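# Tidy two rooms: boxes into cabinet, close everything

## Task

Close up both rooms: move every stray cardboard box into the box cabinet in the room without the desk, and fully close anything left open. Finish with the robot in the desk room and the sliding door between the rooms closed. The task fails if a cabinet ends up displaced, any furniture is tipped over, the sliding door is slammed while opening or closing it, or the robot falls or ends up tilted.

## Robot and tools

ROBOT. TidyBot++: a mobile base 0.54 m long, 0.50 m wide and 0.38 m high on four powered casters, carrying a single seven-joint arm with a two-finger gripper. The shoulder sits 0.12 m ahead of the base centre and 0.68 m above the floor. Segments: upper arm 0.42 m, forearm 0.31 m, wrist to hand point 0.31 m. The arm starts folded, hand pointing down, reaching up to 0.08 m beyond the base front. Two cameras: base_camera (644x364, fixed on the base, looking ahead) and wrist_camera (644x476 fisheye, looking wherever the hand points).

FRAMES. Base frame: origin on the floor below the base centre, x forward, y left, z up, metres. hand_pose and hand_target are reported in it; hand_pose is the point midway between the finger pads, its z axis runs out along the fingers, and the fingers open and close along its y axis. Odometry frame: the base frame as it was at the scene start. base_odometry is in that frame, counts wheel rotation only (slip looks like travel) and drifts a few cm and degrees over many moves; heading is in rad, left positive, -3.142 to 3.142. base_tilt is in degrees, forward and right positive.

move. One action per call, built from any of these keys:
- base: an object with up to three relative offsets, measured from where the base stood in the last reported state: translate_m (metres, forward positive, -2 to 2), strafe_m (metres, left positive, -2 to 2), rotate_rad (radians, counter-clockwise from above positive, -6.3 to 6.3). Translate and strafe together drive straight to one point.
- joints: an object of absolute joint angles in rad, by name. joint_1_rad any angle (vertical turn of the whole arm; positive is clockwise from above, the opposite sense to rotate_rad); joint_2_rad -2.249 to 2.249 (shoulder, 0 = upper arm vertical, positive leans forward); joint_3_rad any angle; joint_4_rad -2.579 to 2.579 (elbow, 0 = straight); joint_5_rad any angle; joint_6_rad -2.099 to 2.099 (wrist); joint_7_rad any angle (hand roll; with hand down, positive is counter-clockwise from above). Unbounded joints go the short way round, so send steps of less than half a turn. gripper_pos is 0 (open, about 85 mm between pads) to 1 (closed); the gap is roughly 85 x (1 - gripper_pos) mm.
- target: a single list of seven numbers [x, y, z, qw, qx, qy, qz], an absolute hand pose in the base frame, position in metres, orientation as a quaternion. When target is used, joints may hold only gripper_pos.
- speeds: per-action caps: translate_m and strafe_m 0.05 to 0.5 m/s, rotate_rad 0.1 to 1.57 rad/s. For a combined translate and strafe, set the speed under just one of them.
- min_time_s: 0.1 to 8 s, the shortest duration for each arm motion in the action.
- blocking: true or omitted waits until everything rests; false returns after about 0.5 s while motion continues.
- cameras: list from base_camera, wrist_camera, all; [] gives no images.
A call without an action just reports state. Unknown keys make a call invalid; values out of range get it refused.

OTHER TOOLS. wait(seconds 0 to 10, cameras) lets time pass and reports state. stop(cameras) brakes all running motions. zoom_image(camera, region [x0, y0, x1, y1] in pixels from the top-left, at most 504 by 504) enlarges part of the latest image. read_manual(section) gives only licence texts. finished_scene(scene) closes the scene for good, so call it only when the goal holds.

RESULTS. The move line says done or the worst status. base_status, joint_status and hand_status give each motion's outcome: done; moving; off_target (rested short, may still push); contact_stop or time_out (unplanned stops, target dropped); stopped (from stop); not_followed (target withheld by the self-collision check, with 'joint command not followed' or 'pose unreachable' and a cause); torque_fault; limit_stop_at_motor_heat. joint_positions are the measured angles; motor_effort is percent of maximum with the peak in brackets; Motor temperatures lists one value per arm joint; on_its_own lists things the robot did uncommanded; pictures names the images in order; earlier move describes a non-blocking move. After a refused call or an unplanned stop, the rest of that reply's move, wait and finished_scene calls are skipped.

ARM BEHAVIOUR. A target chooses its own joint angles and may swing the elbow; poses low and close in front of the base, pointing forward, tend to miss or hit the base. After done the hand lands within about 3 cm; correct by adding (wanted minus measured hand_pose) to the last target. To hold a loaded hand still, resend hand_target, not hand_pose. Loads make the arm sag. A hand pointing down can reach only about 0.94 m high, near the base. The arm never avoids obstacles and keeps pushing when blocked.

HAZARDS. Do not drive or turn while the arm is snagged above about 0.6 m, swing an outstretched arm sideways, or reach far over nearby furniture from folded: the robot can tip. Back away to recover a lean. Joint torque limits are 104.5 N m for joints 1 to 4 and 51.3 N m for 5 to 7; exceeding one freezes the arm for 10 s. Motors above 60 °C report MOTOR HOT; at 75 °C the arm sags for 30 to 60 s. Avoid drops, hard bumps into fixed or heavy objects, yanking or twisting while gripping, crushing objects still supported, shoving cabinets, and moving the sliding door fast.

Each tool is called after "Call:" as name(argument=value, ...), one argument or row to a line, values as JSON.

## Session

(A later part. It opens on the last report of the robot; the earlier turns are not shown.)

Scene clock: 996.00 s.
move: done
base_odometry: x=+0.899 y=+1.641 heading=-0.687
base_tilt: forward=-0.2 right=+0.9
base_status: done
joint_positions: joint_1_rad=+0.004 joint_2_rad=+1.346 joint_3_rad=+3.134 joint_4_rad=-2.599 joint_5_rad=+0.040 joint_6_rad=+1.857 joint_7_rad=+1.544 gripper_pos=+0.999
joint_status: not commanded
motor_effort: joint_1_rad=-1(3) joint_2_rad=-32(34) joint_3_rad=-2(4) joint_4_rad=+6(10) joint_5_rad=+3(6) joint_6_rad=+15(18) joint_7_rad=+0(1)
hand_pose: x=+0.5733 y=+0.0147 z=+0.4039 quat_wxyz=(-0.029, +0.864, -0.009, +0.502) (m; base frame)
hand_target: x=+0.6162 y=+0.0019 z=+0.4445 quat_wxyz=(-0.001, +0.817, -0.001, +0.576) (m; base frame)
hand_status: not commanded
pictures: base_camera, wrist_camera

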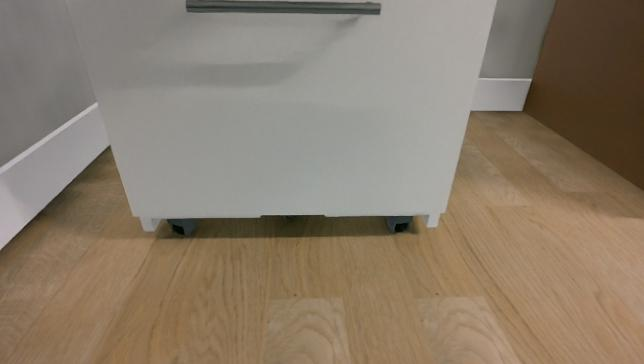

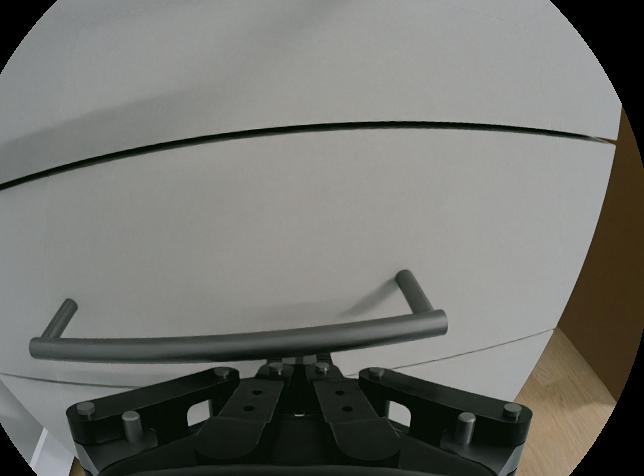

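Call:
move(
  base={"translate_m": -0.47, "strafe_m": 0.015},
  speeds={"translate_m": 0.2},
)

Call:
zoom_image(
  camera="base_camera",
  region=[220, 80, 440, 180],
)

Scene clock: 1014.20 s.
move: done
base_odometry: x=+0.545 y=+1.951 heading=-0.687
base_tilt: forward=-0.2 right=+0.9
base_status: done
joint_positions: joint_1_rad=+0.003 joint_2_rad=+1.333 joint_3_rad=+3.134 joint_4_rad=-2.529 joint_5_rad=+0.040 joint_6_rad=+1.873 joint_7_rad=+1.544 gripper_pos=+0.999
joint_status: not commanded
motor_effort: joint_1_rad=+0(2) joint_2_rad=-27(32) joint_3_rad=-1(2) joint_4_rad=-4(6) joint_5_rad=+1(2) joint_6_rad=+10(15) joint_7_rad=+0(1)
hand_pose: x=+0.6048 y=+0.0146 z=+0.4185 quat_wxyz=(-0.029, +0.838, -0.008, +0.544) (m; base frame)
hand_target: x=+0.6162 y=+0.0019 z=+0.4445 quat_wxyz=(-0.001, +0.817, -0.001, +0.576) (m; base frame)
hand_status: not commanded
pictures: base_camera, wrist_camera

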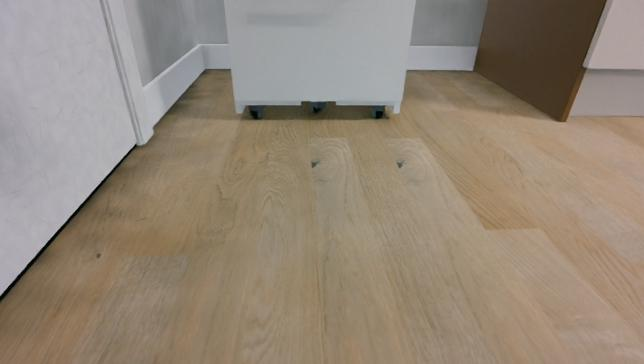

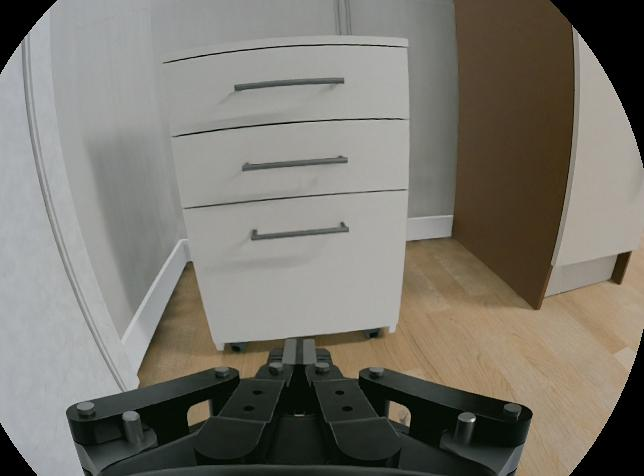

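Scaled by 2.291.

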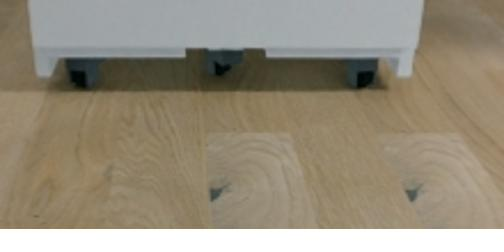

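Call:
move(
  joints={"joint_1_rad": 0.0, "joint_2_rad": 1.28, "joint_3_rad": 3.14, "joint_4_rad": -2.53, "joint_5_rad": 0.0, "joint_6_rad": 1.88, "joint_7_rad": 0.0, "gripper_pos": 0.45},
  min_time_s=2,
)

Scene clock: 1068.87 s.
Motor temperatures (°C): [34 36 32 32 42 46 47]
move: done
base_odometry: x=+0.545 y=+1.951 heading=-0.687
base_tilt: forward=-0.2 right=+0.9
base_status: not commanded
joint_positions: joint_1_rad=+0.003 joint_2_rad=+1.312 joint_3_rad=+3.134 joint_4_rad=-2.529 joint_5_rad=+0.040 joint_6_rad=+1.873 joint_7_rad=+0.041 gripper_pos=+0.450
joint_status: all done
motor_effort: joint_1_rad=-1(2) joint_2_rad=-26(28) joint_3_rad=-1(2) joint_4_rad=-4(5) joint_5_rad=+1(2) joint_6_rad=+9(11) joint_7_rad=+1(2)
hand_pose: x=+0.6102 y=+0.0146 z=+0.4288 quat_wxyz=(-0.399, +0.603, -0.574, +0.384) (m; base frame)
hand_target: x=+0.6187 y=+0.0019 z=+0.4463 quat_wxyz=(-0.403, +0.581, -0.581, +0.402) (m; base frame)
hand_status: not commanded
pictures: base_camera, wrist_camera

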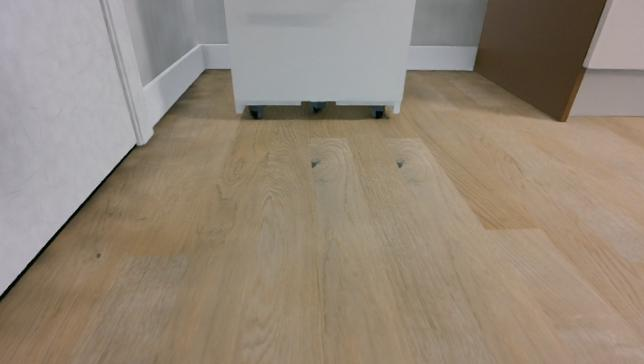

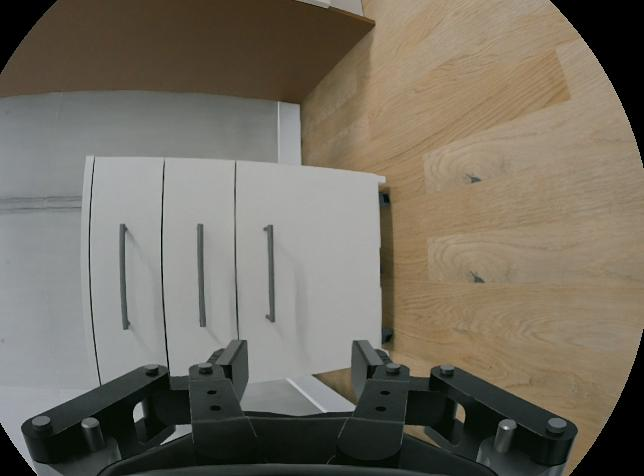

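Call:
move(
  base={"translate_m": 0.45},
  speeds={"translate_m": 0.15},
)

Scene clock: 1078.97 s.
move: done
base_odometry: x=+0.893 y=+1.666 heading=-0.687
base_tilt: forward=-0.2 right=+0.9
base_status: done
joint_positions: joint_1_rad=+0.004 joint_2_rad=+1.314 joint_3_rad=+3.134 joint_4_rad=-2.597 joint_5_rad=+0.040 joint_6_rad=+1.872 joint_7_rad=+0.040 gripper_pos=+0.450
joint_status: not commanded
motor_effort: joint_1_rad=-1(2) joint_2_rad=-31(35) joint_3_rad=-2(3) joint_4_rad=+6(13) joint_5_rad=+1(3) joint_6_rad=+14(15) joint_7_rad=+0(1)
hand_pose: x=+0.5847 y=+0.0145 z=+0.4228 quat_wxyz=(-0.379, +0.616, -0.588, +0.362) (m; base frame)
hand_target: x=+0.6187 y=+0.0019 z=+0.4463 quat_wxyz=(-0.403, +0.581, -0.581, +0.402) (m; base frame)
hand_status: not commanded
pictures: base_camera, wrist_camera

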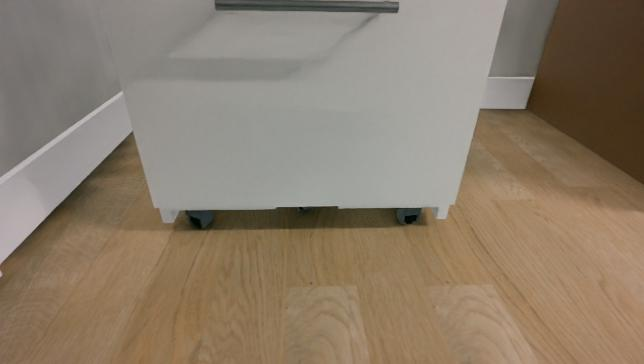

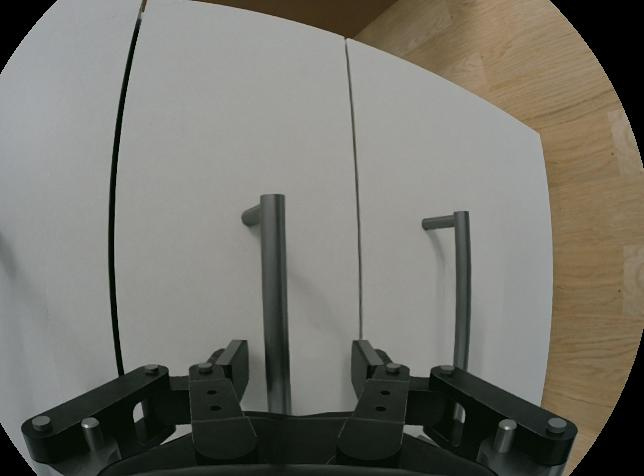

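Call:
move(
  joints={"joint_2_rad": 1.265, "gripper_pos": 0.7},
  cameras=["wrist_camera"],
)

Call:
move(
  joints={"gripper_pos": 0.92},
)

Scene clock: 1089.43 s.
move: done
base_odometry: x=+0.893 y=+1.666 heading=-0.687
base_tilt: forward=-0.2 right=+0.9
base_status: not commanded
joint_positions: joint_1_rad=+0.004 joint_2_rad=+1.309 joint_3_rad=+3.134 joint_4_rad=-2.594 joint_5_rad=+0.040 joint_6_rad=+1.872 joint_7_rad=+0.040 gripper_pos=+0.700
joint_status: all done
motor_effort: joint_1_rad=+0(1) joint_2_rad=-31(31) joint_3_rad=-2(2) joint_4_rad=+5(6) joint_5_rad=+1(2) joint_6_rad=+13(13) joint_7_rad=+1(1)
hand_pose: x=+0.5873 y=+0.0145 z=+0.4254 quat_wxyz=(-0.381, +0.614, -0.587, +0.365) (m; base frame)
hand_target: x=+0.6222 y=+0.0019 z=+0.4538 quat_wxyz=(-0.408, +0.578, -0.578, +0.406) (m; base frame)
hand_status: not commanded
pictures: wrist_camera

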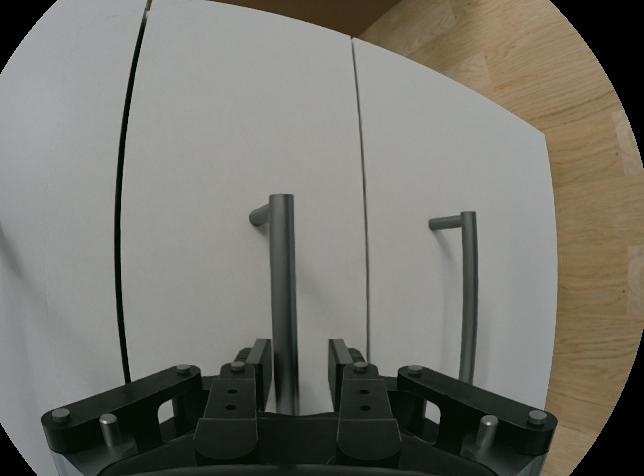

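Scene clock: 1090.07 s.
move: done
base_odometry: x=+0.893 y=+1.666 heading=-0.687
base_tilt: forward=-0.2 right=+0.9
base_status: not commanded
joint_positions: joint_1_rad=+0.004 joint_2_rad=+1.300 joint_3_rad=+3.134 joint_4_rad=-2.592 joint_5_rad=+0.040 joint_6_rad=+1.873 joint_7_rad=+0.040 gripper_pos=+0.908
joint_status: all done
motor_effort: joint_1_rad=+1(1) joint_2_rad=-30(32) joint_3_rad=-2(2) joint_4_rad=+5(9) joint_5_rad=+1(2) joint_6_rad=+13(15) joint_7_rad=-1(1)
hand_pose: x=+0.5905 y=+0.0146 z=+0.4298 quat_wxyz=(-0.385, +0.612, -0.584, +0.368) (m; base frame)
hand_target: x=+0.6222 y=+0.0019 z=+0.4538 quat_wxyz=(-0.408, +0.578, -0.578, +0.406) (m; base frame)
hand_status: not commanded
pictures: base_camera, wrist_camera

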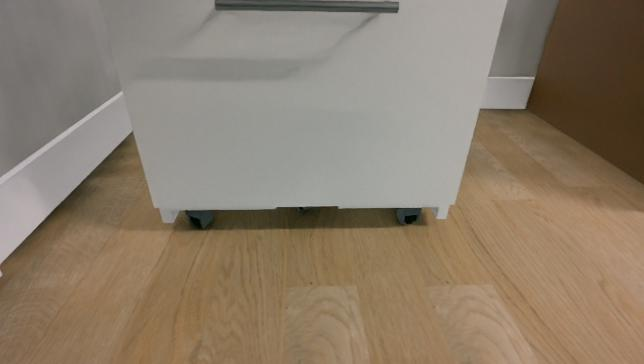

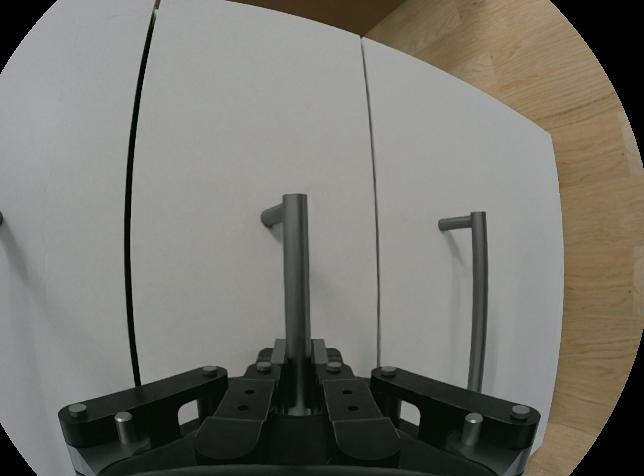

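Call:
move(
  joints={"gripper_pos": 0.97},
  cameras=[],
)

Call:
move(
  base={"translate_m": -0.1},
  speeds={"translate_m": 0.05},
)

Scene clock: 1093.23 s.
move: off_target
base_odometry: x=+0.893 y=+1.666 heading=-0.687
base_tilt: forward=-0.2 right=+0.9
base_status: not commanded
joint_positions: joint_1_rad=+0.004 joint_2_rad=+1.300 joint_3_rad=+3.134 joint_4_rad=-2.592 joint_5_rad=+0.040 joint_6_rad=+1.873 joint_7_rad=+0.040 gripper_pos=+0.919
joint_status: gripper_pos off_target (ended at +0.919, target +0.970)
motor_effort: joint_1_rad=+1(1) joint_2_rad=-30(31) joint_3_rad=-1(2) joint_4_rad=+6(7) joint_5_rad=+1(2) joint_6_rad=+12(13) joint_7_rad=-1(2)
hand_pose: x=+0.5905 y=+0.0146 z=+0.4298 quat_wxyz=(-0.385, +0.612, -0.584, +0.368) (m; base frame)
hand_target: x=+0.6222 y=+0.0019 z=+0.4538 quat_wxyz=(-0.408, +0.578, -0.578, +0.406) (m; base frame)
hand_status: not commanded
pictures: none
No camera images: "cameras" was empty.

Scene clock: 1095.70 s.
move: done
base_odometry: x=+0.816 y=+1.729 heading=-0.687
base_tilt: forward=-0.2 right=+0.9
base_status: done
joint_positions: joint_1_rad=+0.008 joint_2_rad=+1.306 joint_3_rad=+3.135 joint_4_rad=-2.520 joint_5_rad=+0.038 joint_6_rad=+1.865 joint_7_rad=+0.040 gripper_pos=+0.920
joint_status: not commanded
motor_effort: joint_1_rad=+0(4) joint_2_rad=-32(37) joint_3_rad=-3(6) joint_4_rad=-4(9) joint_5_rad=+3(7) joint_6_rad=+16(22) joint_7_rad=-1(2)
hand_pose: x=+0.6140 y=+0.0114 z=+0.4304 quat_wxyz=(-0.399, +0.600, -0.574, +0.388) (m; base frame)
hand_target: x=+0.6222 y=+0.0019 z=+0.4538 quat_wxyz=(-0.408, +0.578, -0.578, +0.406) (m; base frame)
hand_status: not commanded
pictures: base_camera, wrist_camera

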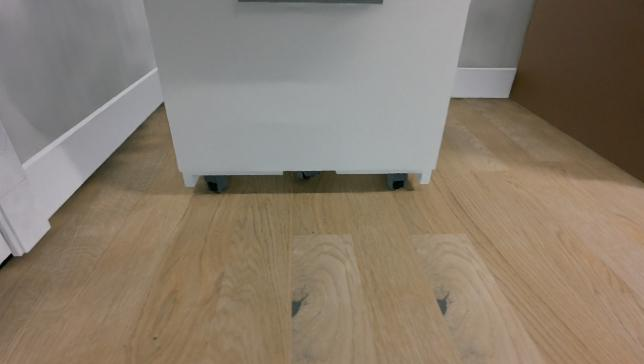

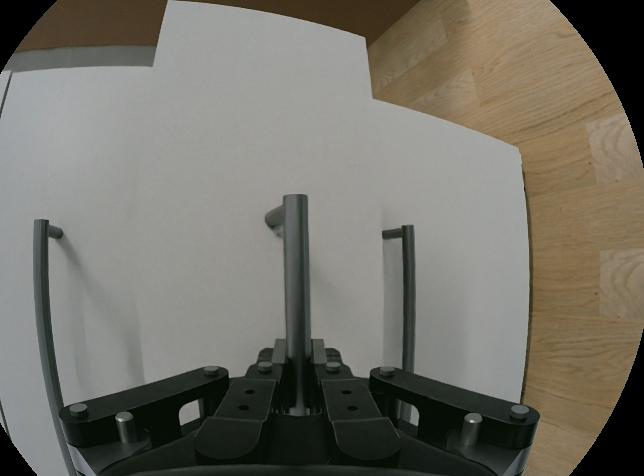

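Call:
move(
  base={"translate_m": -0.28},
  speeds={"translate_m": 0.08},
)

Scene clock: 1102.23 s.
move: done
base_odometry: x=+0.599 y=+1.907 heading=-0.687
base_tilt: forward=-0.2 right=+0.9
base_status: done
joint_positions: joint_1_rad=+0.015 joint_2_rad=+1.306 joint_3_rad=+3.139 joint_4_rad=-2.522 joint_5_rad=+0.035 joint_6_rad=+1.865 joint_7_rad=+0.040 gripper_pos=+0.920
joint_status: not commanded
motor_effort: joint_1_rad=-3(6) joint_2_rad=-32(36) joint_3_rad=-4(6) joint_4_rad=-3(9) joint_5_rad=+4(7) joint_6_rad=+15(20) joint_7_rad=+0(2)
hand_pose: x=+0.6138 y=+0.0056 z=+0.4303 quat_wxyz=(-0.396, +0.598, -0.577, +0.391) (m; base frame)
hand_target: x=+0.6222 y=+0.0019 z=+0.4538 quat_wxyz=(-0.408, +0.578, -0.578, +0.406) (m; base frame)
hand_status: not commanded
pictures: base_camera, wrist_camera

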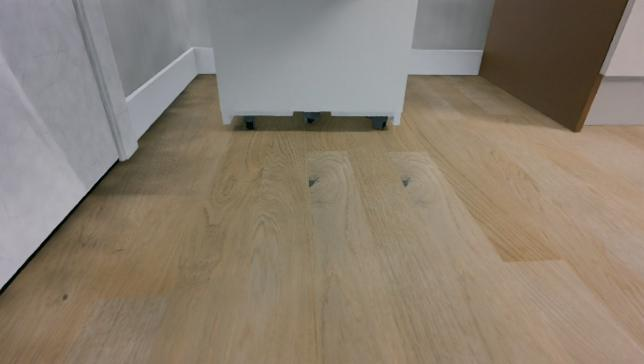

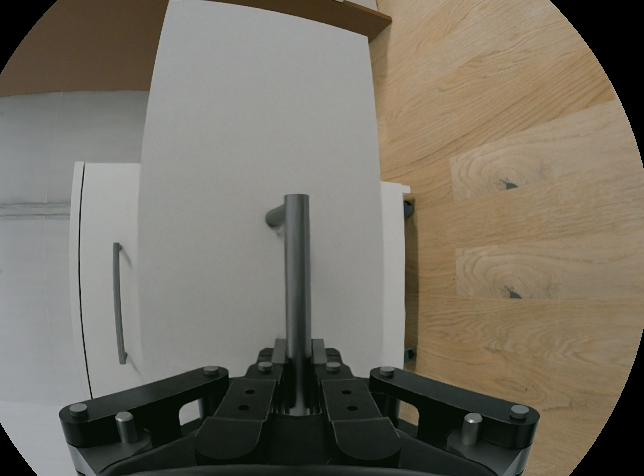

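Call:
move(
  base={"translate_m": -0.04},
  speeds={"translate_m": 0.05},
)

Scene clock: 1109.00 s.
move: done
base_odometry: x=+0.568 y=+1.933 heading=-0.687
base_tilt: forward=-0.2 right=+0.9
base_status: done
joint_positions: joint_1_rad=+0.000 joint_2_rad=+1.307 joint_3_rad=+3.139 joint_4_rad=-2.494 joint_5_rad=+0.035 joint_6_rad=+1.860 joint_7_rad=+0.039 gripper_pos=+0.920
joint_status: not commanded
motor_effort: joint_1_rad=+0(4) joint_2_rad=-33(38) joint_3_rad=-2(5) joint_4_rad=-10(13) joint_5_rad=+1(6) joint_6_rad=+17(24) joint_7_rad=+1(1)
hand_pose: x=+0.6227 y=+0.0130 z=+0.4306 quat_wxyz=(-0.405, +0.598, -0.568, +0.394) (m; base frame)
hand_target: x=+0.6222 y=+0.0019 z=+0.4538 quat_wxyz=(-0.408, +0.578, -0.578, +0.406) (m; base frame)
hand_status: not commanded
pictures: base_camera, wrist_camera

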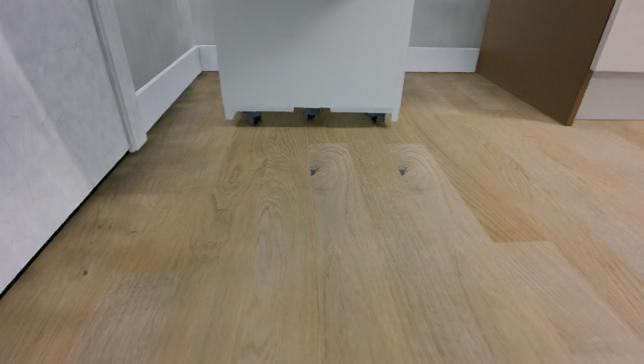

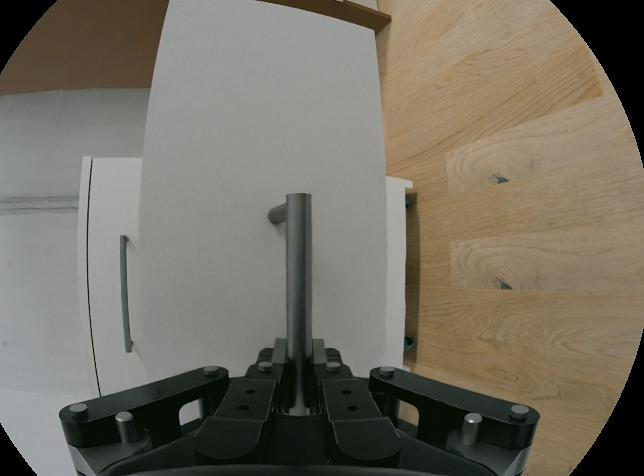

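Call:
zoom_image(
  camera="base_camera",
  region=[210, 90, 430, 190],
)

Scaled by 2.291.

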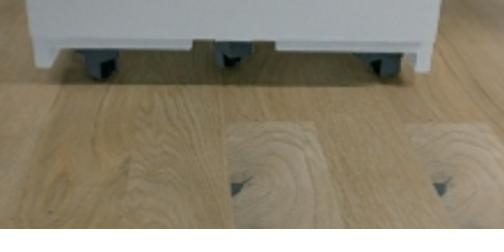

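Call:
move(
  base={"translate_m": -0.015},
  speeds={"translate_m": 0.05},
)

Call:
zoom_image(
  camera="base_camera",
  region=[210, 90, 430, 190],
)

Scene clock: 1131.60 s.
move: done
base_odometry: x=+0.557 y=+1.942 heading=-0.687
base_tilt: forward=-0.2 right=+0.9
base_status: done
joint_positions: joint_1_rad=+0.000 joint_2_rad=+1.306 joint_3_rad=+3.139 joint_4_rad=-2.490 joint_5_rad=+0.035 joint_6_rad=+1.856 joint_7_rad=+0.039 gripper_pos=+0.920
joint_status: not commanded
motor_effort: joint_1_rad=+1(2) joint_2_rad=-32(38) joint_3_rad=-1(4) joint_4_rad=-8(17) joint_5_rad=+1(3) joint_6_rad=+17(24) joint_7_rad=+1(1)
hand_pose: x=+0.6238 y=+0.0130 z=+0.4305 quat_wxyz=(-0.405, +0.598, -0.568, +0.395) (m; base frame)
hand_target: x=+0.6222 y=+0.0019 z=+0.4538 quat_wxyz=(-0.408, +0.578, -0.578, +0.406) (m; base frame)
hand_status: not commanded
pictures: base_camera, wrist_camera

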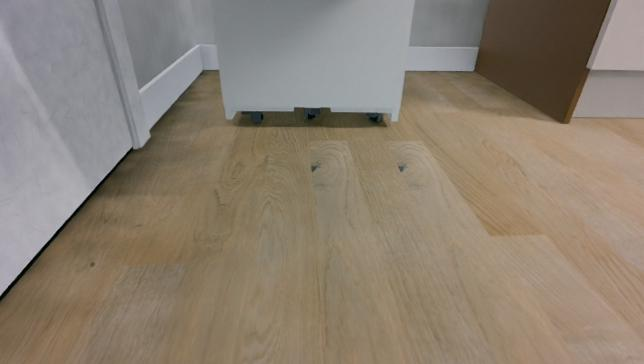

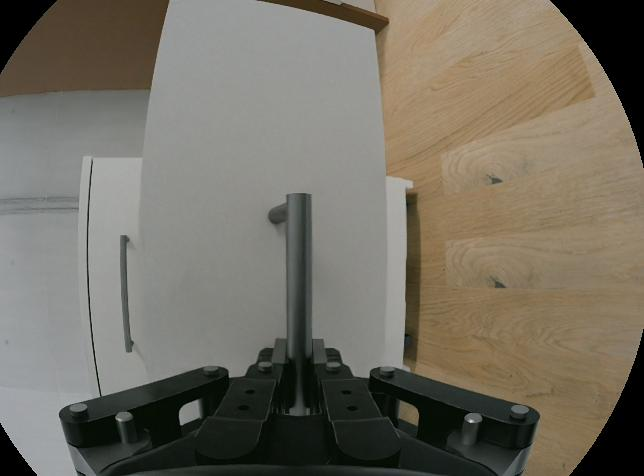

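Scaled by 2.291.

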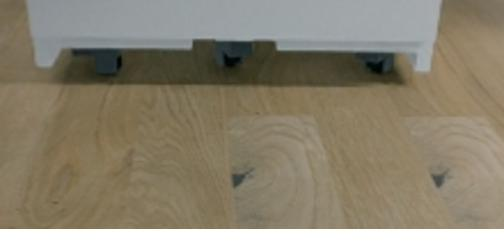

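Call:
move(
  base={"translate_m": 0.36},
  speeds={"translate_m": 0.08},
)

Call:
zoom_image(
  camera="wrist_camera",
  region=[80, 0, 400, 300],
)

Scene clock: 1148.40 s.
move: done
base_odometry: x=+0.835 y=+1.714 heading=-0.686
base_tilt: forward=-0.2 right=+0.9
base_status: done
joint_positions: joint_1_rad=-0.026 joint_2_rad=+1.298 joint_3_rad=+3.135 joint_4_rad=-2.544 joint_5_rad=+0.035 joint_6_rad=+1.859 joint_7_rad=+0.036 gripper_pos=+0.920
joint_status: not commanded
motor_effort: joint_1_rad=+6(8) joint_2_rad=-30(35) joint_3_rad=+4(5) joint_4_rad=-3(7) joint_5_rad=-7(8) joint_6_rad=+14(18) joint_7_rad=+1(2)
hand_pose: x=+0.6059 y=+0.0272 z=+0.4301 quat_wxyz=(-0.399, +0.613, -0.570, +0.375) (m; base frame)
hand_target: x=+0.6222 y=+0.0019 z=+0.4538 quat_wxyz=(-0.408, +0.578, -0.578, +0.406) (m; base frame)
hand_status: not commanded
pictures: base_camera, wrist_camera

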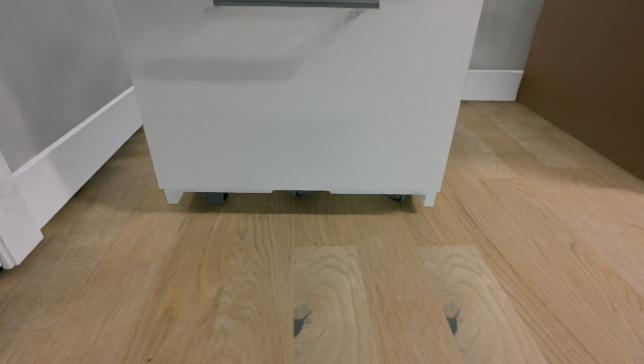

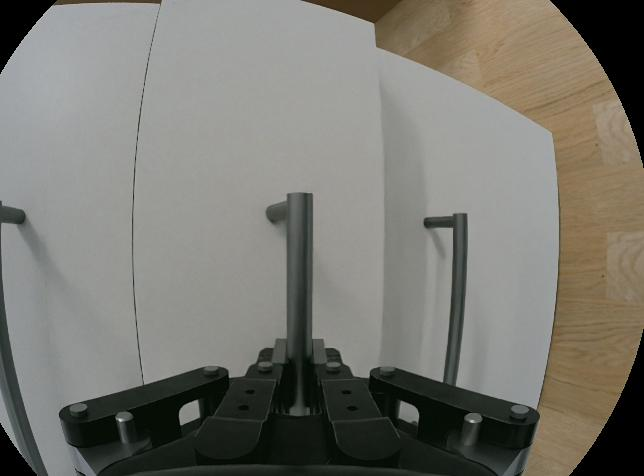

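Scaled by 1.575.

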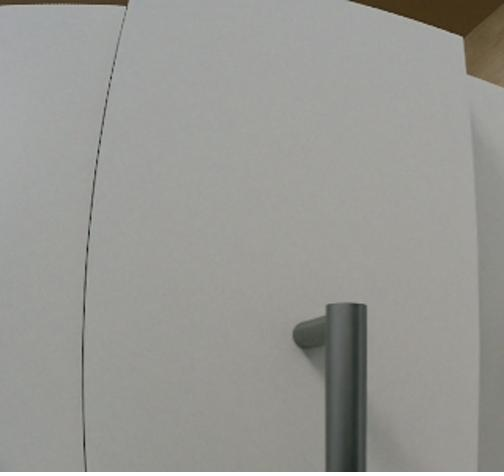

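Call:
move(
  base={"translate_m": 0.02, "strafe_m": 0.02},
  speeds={"translate_m": 0.05},
)

Call:
zoom_image(
  camera="wrist_camera",
  region=[80, 0, 400, 300],
)

Call:
zoom_image(
  camera="base_camera",
  region=[140, 160, 480, 340],
)

Scene clock: 1154.80 s.
move: done
base_odometry: x=+0.864 y=+1.717 heading=-0.686
base_tilt: forward=-0.2 right=+0.9
base_status: done
joint_positions: joint_1_rad=+0.006 joint_2_rad=+1.298 joint_3_rad=+3.135 joint_4_rad=-2.543 joint_5_rad=+0.031 joint_6_rad=+1.859 joint_7_rad=+0.036 gripper_pos=+0.920
joint_status: not commanded
motor_effort: joint_1_rad=-2(6) joint_2_rad=-31(33) joint_3_rad=-2(4) joint_4_rad=-4(4) joint_5_rad=+3(5) joint_6_rad=+14(17) joint_7_rad=+0(1)
hand_pose: x=+0.6069 y=+0.0102 z=+0.4302 quat_wxyz=(-0.392, +0.603, -0.580, +0.383) (m; base frame)
hand_target: x=+0.6222 y=+0.0019 z=+0.4538 quat_wxyz=(-0.408, +0.578, -0.578, +0.406) (m; base frame)
hand_status: not commanded
pictures: base_camera, wrist_camera

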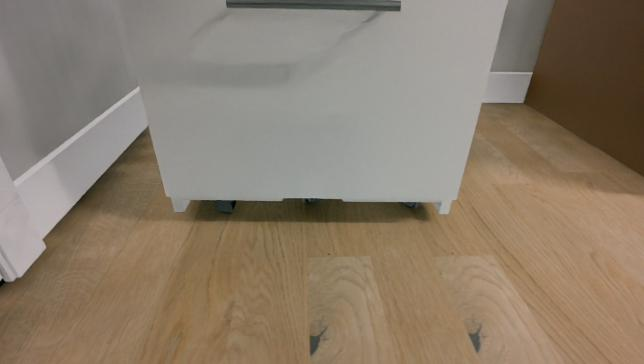

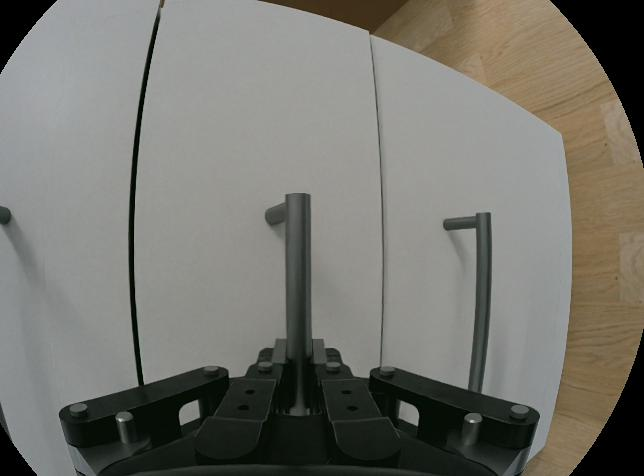

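Scaled by 1.575.

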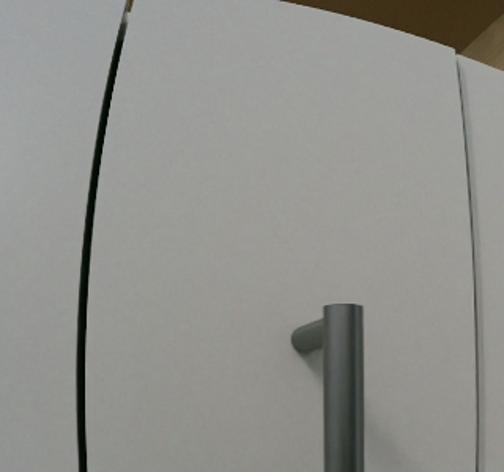

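Scaled by 1.482.

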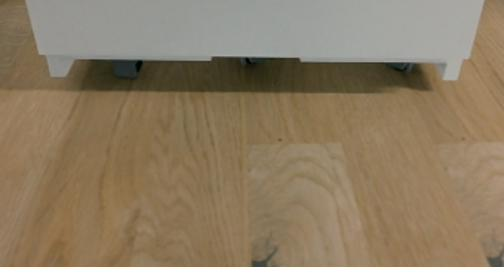

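Call:
move(
  base={"translate_m": 0.012},
  speeds={"translate_m": 0.05},
)

Call:
zoom_image(
  camera="wrist_camera",
  region=[80, 0, 400, 300],
)

Call:
zoom_image(
  camera="base_camera",
  region=[140, 160, 480, 340],
)

Scene clock: 1167.53 s.
move: done
base_odometry: x=+0.873 y=+1.709 heading=-0.686
base_tilt: forward=-0.2 right=+0.9
base_status: done
joint_positions: joint_1_rad=+0.006 joint_2_rad=+1.295 joint_3_rad=+3.135 joint_4_rad=-2.569 joint_5_rad=+0.031 joint_6_rad=+1.859 joint_7_rad=+0.036 gripper_pos=+0.920
joint_status: not commanded
motor_effort: joint_1_rad=-1(2) joint_2_rad=-29(33) joint_3_rad=-3(3) joint_4_rad=+2(5) joint_5_rad=+3(5) joint_6_rad=+13(16) joint_7_rad=+0(0)
hand_pose: x=+0.5982 y=+0.0100 z=+0.4299 quat_wxyz=(-0.385, +0.607, -0.584, +0.376) (m; base frame)
hand_target: x=+0.6222 y=+0.0019 z=+0.4538 quat_wxyz=(-0.408, +0.578, -0.578, +0.406) (m; base frame)
hand_status: not commanded
pictures: base_camera, wrist_camera

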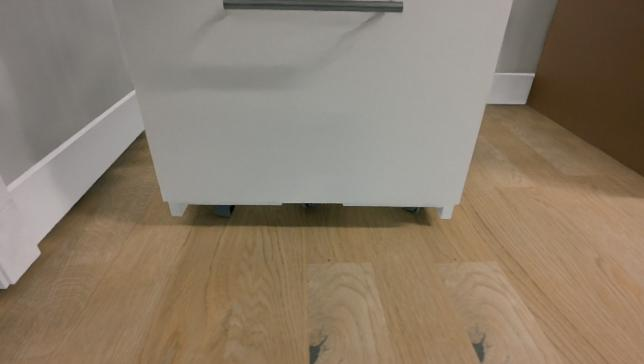

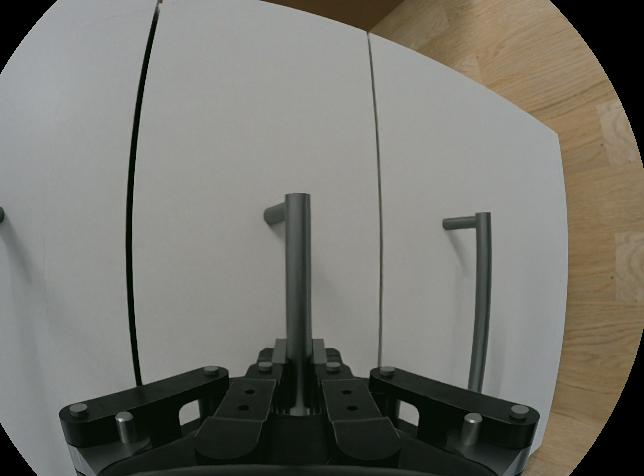

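Scaled by 1.575.

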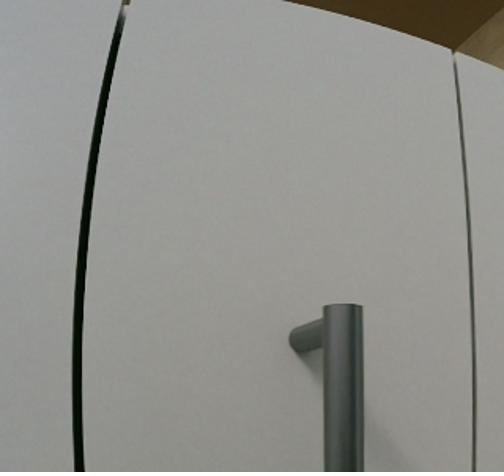

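Scaled by 1.482.

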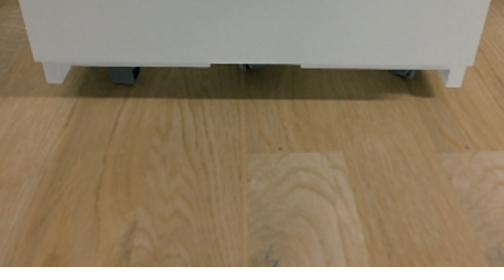

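Call:
move(
  base={"translate_m": 0.01},
  speeds={"translate_m": 0.05},
)

Call:
zoom_image(
  camera="wrist_camera",
  region=[80, 0, 400, 300],
)

Call:
zoom_image(
  camera="base_camera",
  region=[140, 160, 480, 340],
)

Scene clock: 1175.30 s.
move: done
base_odometry: x=+0.881 y=+1.703 heading=-0.686
base_tilt: forward=-0.2 right=+0.9
base_status: done
joint_positions: joint_1_rad=+0.006 joint_2_rad=+1.292 joint_3_rad=+3.135 joint_4_rad=-2.592 joint_5_rad=+0.031 joint_6_rad=+1.860 joint_7_rad=+0.036 gripper_pos=+0.920
joint_status: not commanded
motor_effort: joint_1_rad=-1(2) joint_2_rad=-30(33) joint_3_rad=-2(3) joint_4_rad=+6(9) joint_5_rad=+3(5) joint_6_rad=+12(16) joint_7_rad=+0(1)
hand_pose: x=+0.5906 y=+0.0100 z=+0.4297 quat_wxyz=(-0.380, +0.611, -0.588, +0.370) (m; base frame)
hand_target: x=+0.6222 y=+0.0019 z=+0.4538 quat_wxyz=(-0.408, +0.578, -0.578, +0.406) (m; base frame)
hand_status: not commanded
pictures: base_camera, wrist_camera

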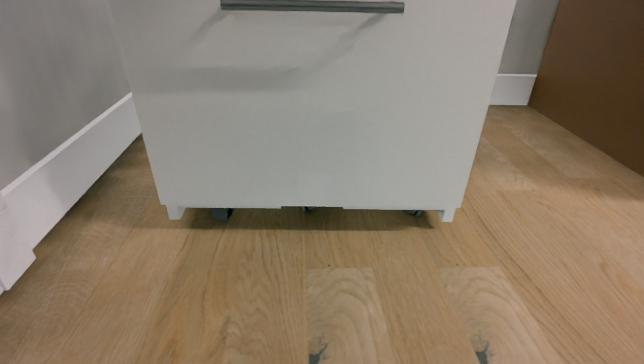

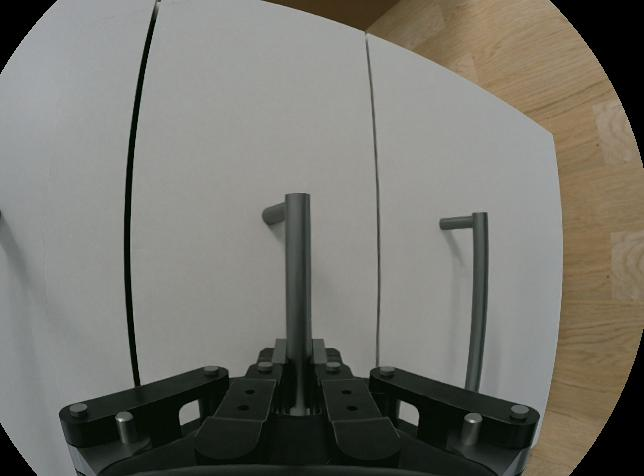

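Scaled by 1.575.

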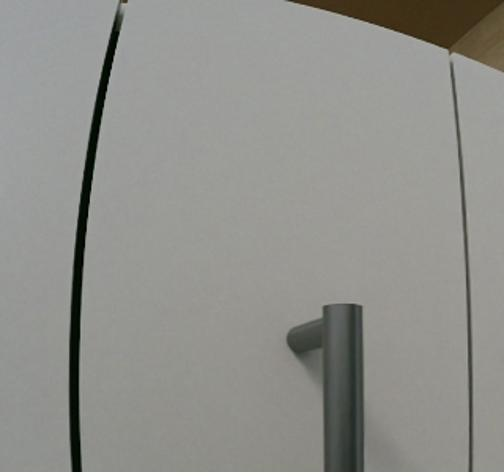

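Scaled by 1.482.

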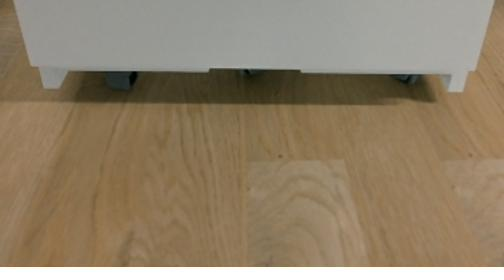

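Call:
move(
  base={"translate_m": -0.01},
  speeds={"translate_m": 0.05},
  cameras=[],
)

Call:
move(
  joints={"gripper_pos": 0.6},
)

Call:
move(
  base={"translate_m": -0.3},
  speeds={"translate_m": 0.1},
)

Call:
zoom_image(
  camera="wrist_camera",
  region=[60, 100, 420, 420],
)

Scene clock: 1182.70 s.
move: done
base_odometry: x=+0.872 y=+1.709 heading=-0.686
base_tilt: forward=-0.2 right=+0.9
base_status: done
joint_positions: joint_1_rad=+0.005 joint_2_rad=+1.296 joint_3_rad=+3.135 joint_4_rad=-2.561 joint_5_rad=+0.031 joint_6_rad=+1.859 joint_7_rad=+0.036 gripper_pos=+0.920
joint_status: not commanded
motor_effort: joint_1_rad=+0(2) joint_2_rad=-31(36) joint_3_rad=-3(3) joint_4_rad=+2(5) joint_5_rad=+2(5) joint_6_rad=+14(19) joint_7_rad=+0(1)
hand_pose: x=+0.6009 y=+0.0105 z=+0.4300 quat_wxyz=(-0.387, +0.606, -0.583, +0.378) (m; base frame)
hand_target: x=+0.6222 y=+0.0019 z=+0.4538 quat_wxyz=(-0.408, +0.578, -0.578, +0.406) (m; base frame)
hand_status: not commanded
pictures: none
No camera images: "cameras" was empty.

Scene clock: 1183.43 s.
move: done
base_odometry: x=+0.873 y=+1.709 heading=-0.686
base_tilt: forward=-0.2 right=+0.9
base_status: not commanded
joint_positions: joint_1_rad=+0.005 joint_2_rad=+1.298 joint_3_rad=+3.135 joint_4_rad=-2.571 joint_5_rad=+0.031 joint_6_rad=+1.859 joint_7_rad=+0.036 gripper_pos=+0.600
joint_status: all done
motor_effort: joint_1_rad=+0(1) joint_2_rad=-32(36) joint_3_rad=-1(2) joint_4_rad=+3(8) joint_5_rad=+1(3) joint_6_rad=+15(20) joint_7_rad=+0(1)
hand_pose: x=+0.5969 y=+0.0105 z=+0.4281 quat_wxyz=(-0.384, +0.608, -0.585, +0.374) (m; base frame)
hand_target: x=+0.6222 y=+0.0019 z=+0.4538 quat_wxyz=(-0.408, +0.578, -0.578, +0.406) (m; base frame)
hand_status: not commanded
pictures: base_camera, wrist_camera

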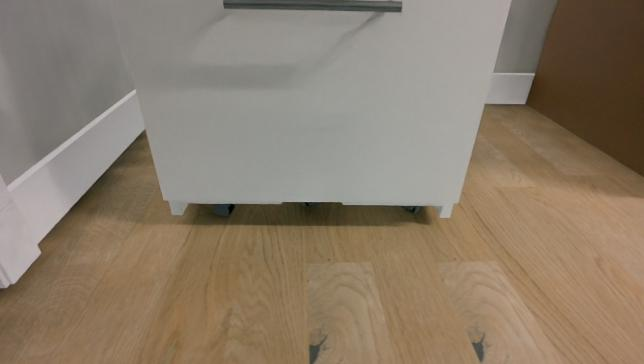

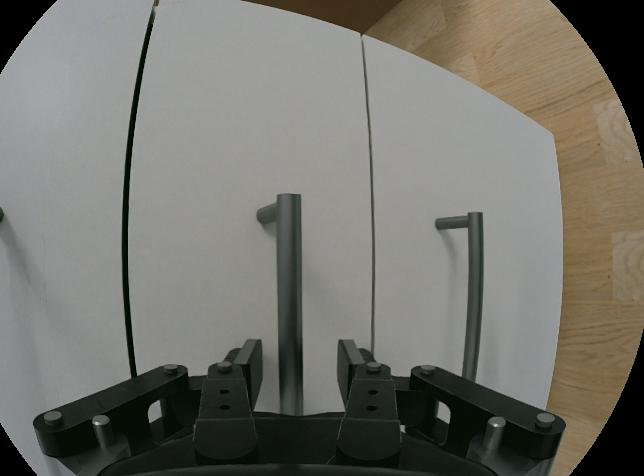

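Scene clock: 1186.97 s.
move: done
base_odometry: x=+0.640 y=+1.900 heading=-0.686
base_tilt: forward=-0.2 right=+0.9
base_status: done
joint_positions: joint_1_rad=+0.005 joint_2_rad=+1.279 joint_3_rad=+3.135 joint_4_rad=-2.528 joint_5_rad=+0.031 joint_6_rad=+1.859 joint_7_rad=+0.036 gripper_pos=+0.600
joint_status: not commanded
motor_effort: joint_1_rad=+0(2) joint_2_rad=-27(31) joint_3_rad=-1(2) joint_4_rad=-3(5) joint_5_rad=+1(1) joint_6_rad=+9(14) joint_7_rad=+1(1)
hand_pose: x=+0.6172 y=+0.0105 z=+0.4412 quat_wxyz=(-0.402, +0.596, -0.573, +0.393) (m; base frame)
hand_target: x=+0.6222 y=+0.0019 z=+0.4538 quat_wxyz=(-0.408, +0.578, -0.578, +0.406) (m; base frame)
hand_status: not commanded
pictures: base_camera, wrist_camera

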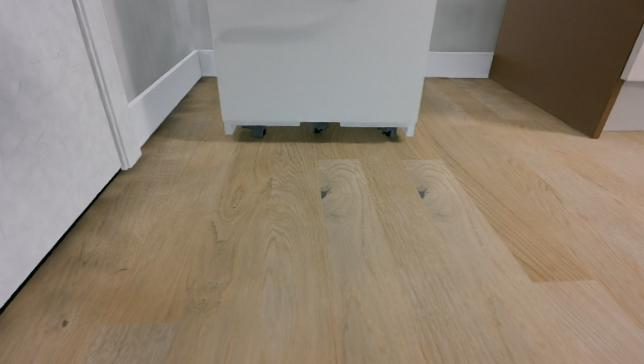

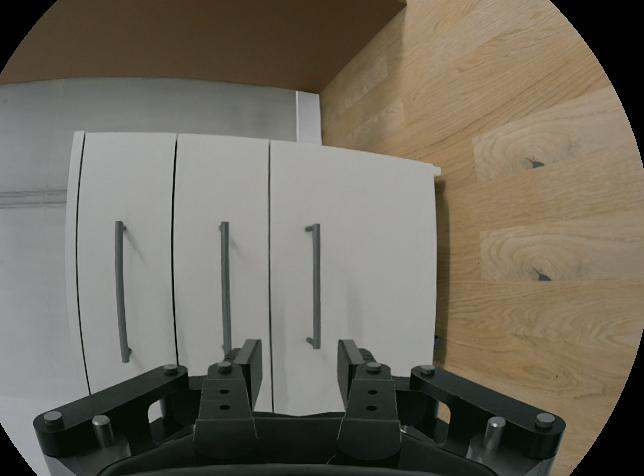

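Scaled by 1.400.

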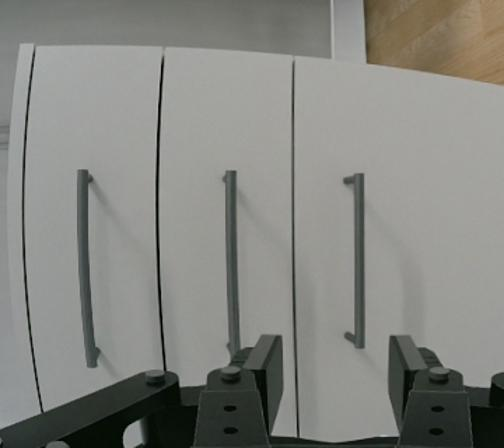

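Call:
move(
  base={"translate_m": -0.106, "strafe_m": -0.015},
  speeds={"translate_m": 0.1},
  joints={"joint_7_rad": 1.57},
)

Call:
zoom_image(
  camera="base_camera",
  region=[220, 80, 440, 180],
)

Scene clock: 1192.73 s.
move: done
base_odometry: x=+0.549 y=+1.956 heading=-0.686
base_tilt: forward=-0.2 right=+0.9
base_status: done
joint_positions: joint_1_rad=+0.005 joint_2_rad=+1.279 joint_3_rad=+3.135 joint_4_rad=-2.528 joint_5_rad=+0.031 joint_6_rad=+1.859 joint_7_rad=+1.532 gripper_pos=+0.600
joint_status: all done
motor_effort: joint_1_rad=+0(2) joint_2_rad=-27(28) joint_3_rad=-1(2) joint_4_rad=-3(5) joint_5_rad=+1(2) joint_6_rad=+9(10) joint_7_rad=+0(2)
hand_pose: x=+0.6172 y=+0.0105 z=+0.4412 quat_wxyz=(-0.027, +0.827, -0.015, +0.562) (m; base frame)
hand_target: x=+0.6222 y=+0.0019 z=+0.4538 quat_wxyz=(-0.001, +0.818, -0.001, +0.576) (m; base frame)
hand_status: not commanded
pictures: base_camera, wrist_camera

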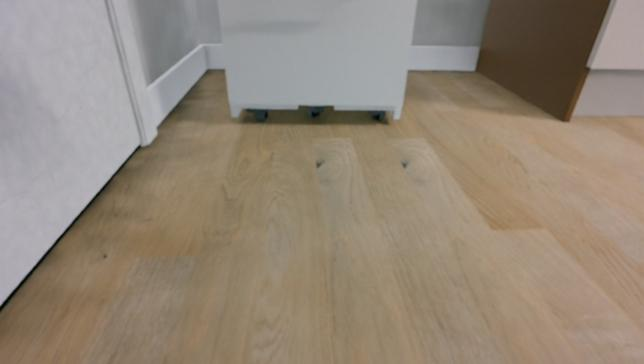

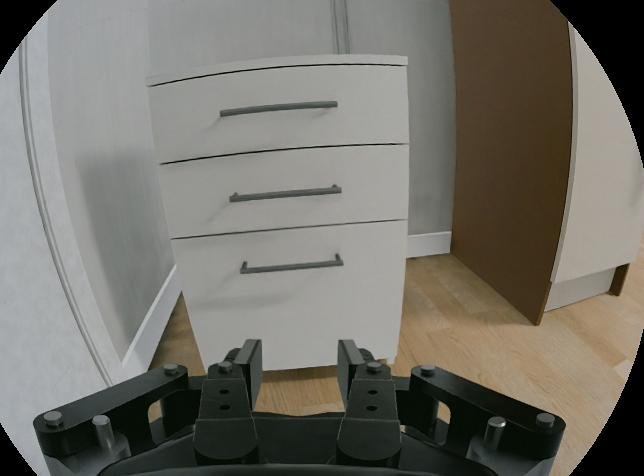

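Scaled by 2.291.

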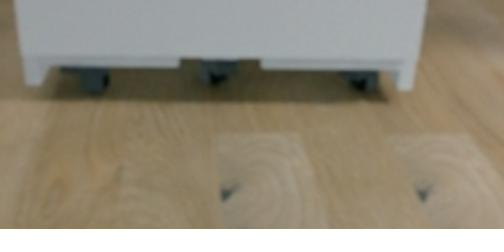

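Call:
move(
  joints={"joint_1_rad": 0.0, "joint_2_rad": -0.354, "joint_3_rad": 3.14, "joint_4_rad": -2.53, "joint_5_rad": 0.0, "joint_6_rad": 0.45, "joint_7_rad": 1.57, "gripper_pos": 0.0},
  min_time_s=3,
  cameras=[],
)

Call:
move(
  base={"translate_m": 0.45, "strafe_m": -1.4},
  speeds={"translate_m": 0.35},
  cameras=["base_camera"],
)

Call:
move(
  base={"rotate_rad": -1.571},
)

Scene clock: 1227.30 s.
move: done
base_odometry: x=+0.549 y=+1.956 heading=-0.686
base_tilt: forward=-0.2 right=+0.9
base_status: not commanded
joint_positions: joint_1_rad=+0.005 joint_2_rad=-0.341 joint_3_rad=+3.135 joint_4_rad=-2.528 joint_5_rad=+0.031 joint_6_rad=+0.524 joint_7_rad=+1.532 gripper_pos=+0.000
joint_status: all done
motor_effort: joint_1_rad=+1(2) joint_2_rad=-6(29) joint_3_rad=+0(2) joint_4_rad=+19(19) joint_5_rad=+1(2) joint_6_rad=+10(11) joint_7_rad=+0(1)
hand_pose: x=+0.5448 y=+0.0071 z=+0.8679 quat_wxyz=(-0.010, +0.739, +0.002, +0.674) (m; base frame)
hand_target: x=+0.5392 y=+0.0021 z=+0.8495 quat_wxyz=(-0.001, +0.760, +0.000, +0.650) (m; base frame)
hand_status: not commanded
pictures: none
No camera images: "cameras" was empty.

Scene clock: 1232.53 s.
move: done
base_odometry: x=+0.009 y=+0.587 heading=-0.687
base_tilt: forward=-0.2 right=+0.9
base_status: done
joint_positions: joint_1_rad=+0.005 joint_2_rad=-0.342 joint_3_rad=+3.135 joint_4_rad=-2.528 joint_5_rad=+0.031 joint_6_rad=+0.522 joint_7_rad=+1.532 gripper_pos=+0.000
joint_status: not commanded
motor_effort: joint_1_rad=+0(2) joint_2_rad=-6(7) joint_3_rad=+1(2) joint_4_rad=+19(19) joint_5_rad=+1(1) joint_6_rad=+10(10) joint_7_rad=+0(1)
hand_pose: x=+0.5445 y=+0.0071 z=+0.8679 quat_wxyz=(-0.010, +0.739, +0.002, +0.673) (m; base frame)
hand_target: x=+0.5392 y=+0.0021 z=+0.8495 quat_wxyz=(-0.001, +0.760, +0.000, +0.650) (m; base frame)
hand_status: not commanded
pictures: base_camera

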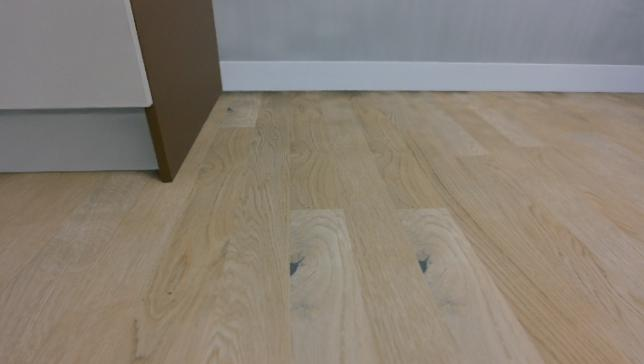

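Scene clock: 1234.83 s.
move: done
base_odometry: x=+0.009 y=+0.587 heading=-2.257
base_tilt: forward=-0.2 right=+0.9
base_status: done
joint_positions: joint_1_rad=+0.005 joint_2_rad=-0.342 joint_3_rad=+3.135 joint_4_rad=-2.528 joint_5_rad=+0.031 joint_6_rad=+0.522 joint_7_rad=+1.532 gripper_pos=+0.000
joint_status: not commanded
motor_effort: joint_1_rad=+1(1) joint_2_rad=-5(8) joint_3_rad=+0(2) joint_4_rad=+19(19) joint_5_rad=+1(1) joint_6_rad=+10(10) joint_7_rad=+0(1)
hand_pose: x=+0.5445 y=+0.0072 z=+0.8678 quat_wxyz=(-0.010, +0.739, +0.002, +0.673) (m; base frame)
hand_target: x=+0.5392 y=+0.0021 z=+0.8495 quat_wxyz=(-0.001, +0.760, +0.000, +0.650) (m; base frame)
hand_status: not commanded
pictures: base_camera, wrist_camera

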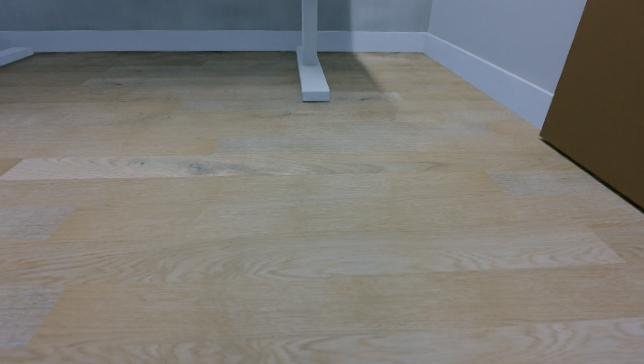

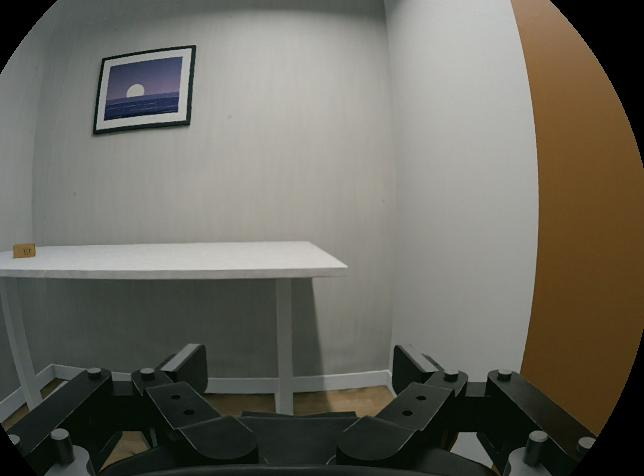

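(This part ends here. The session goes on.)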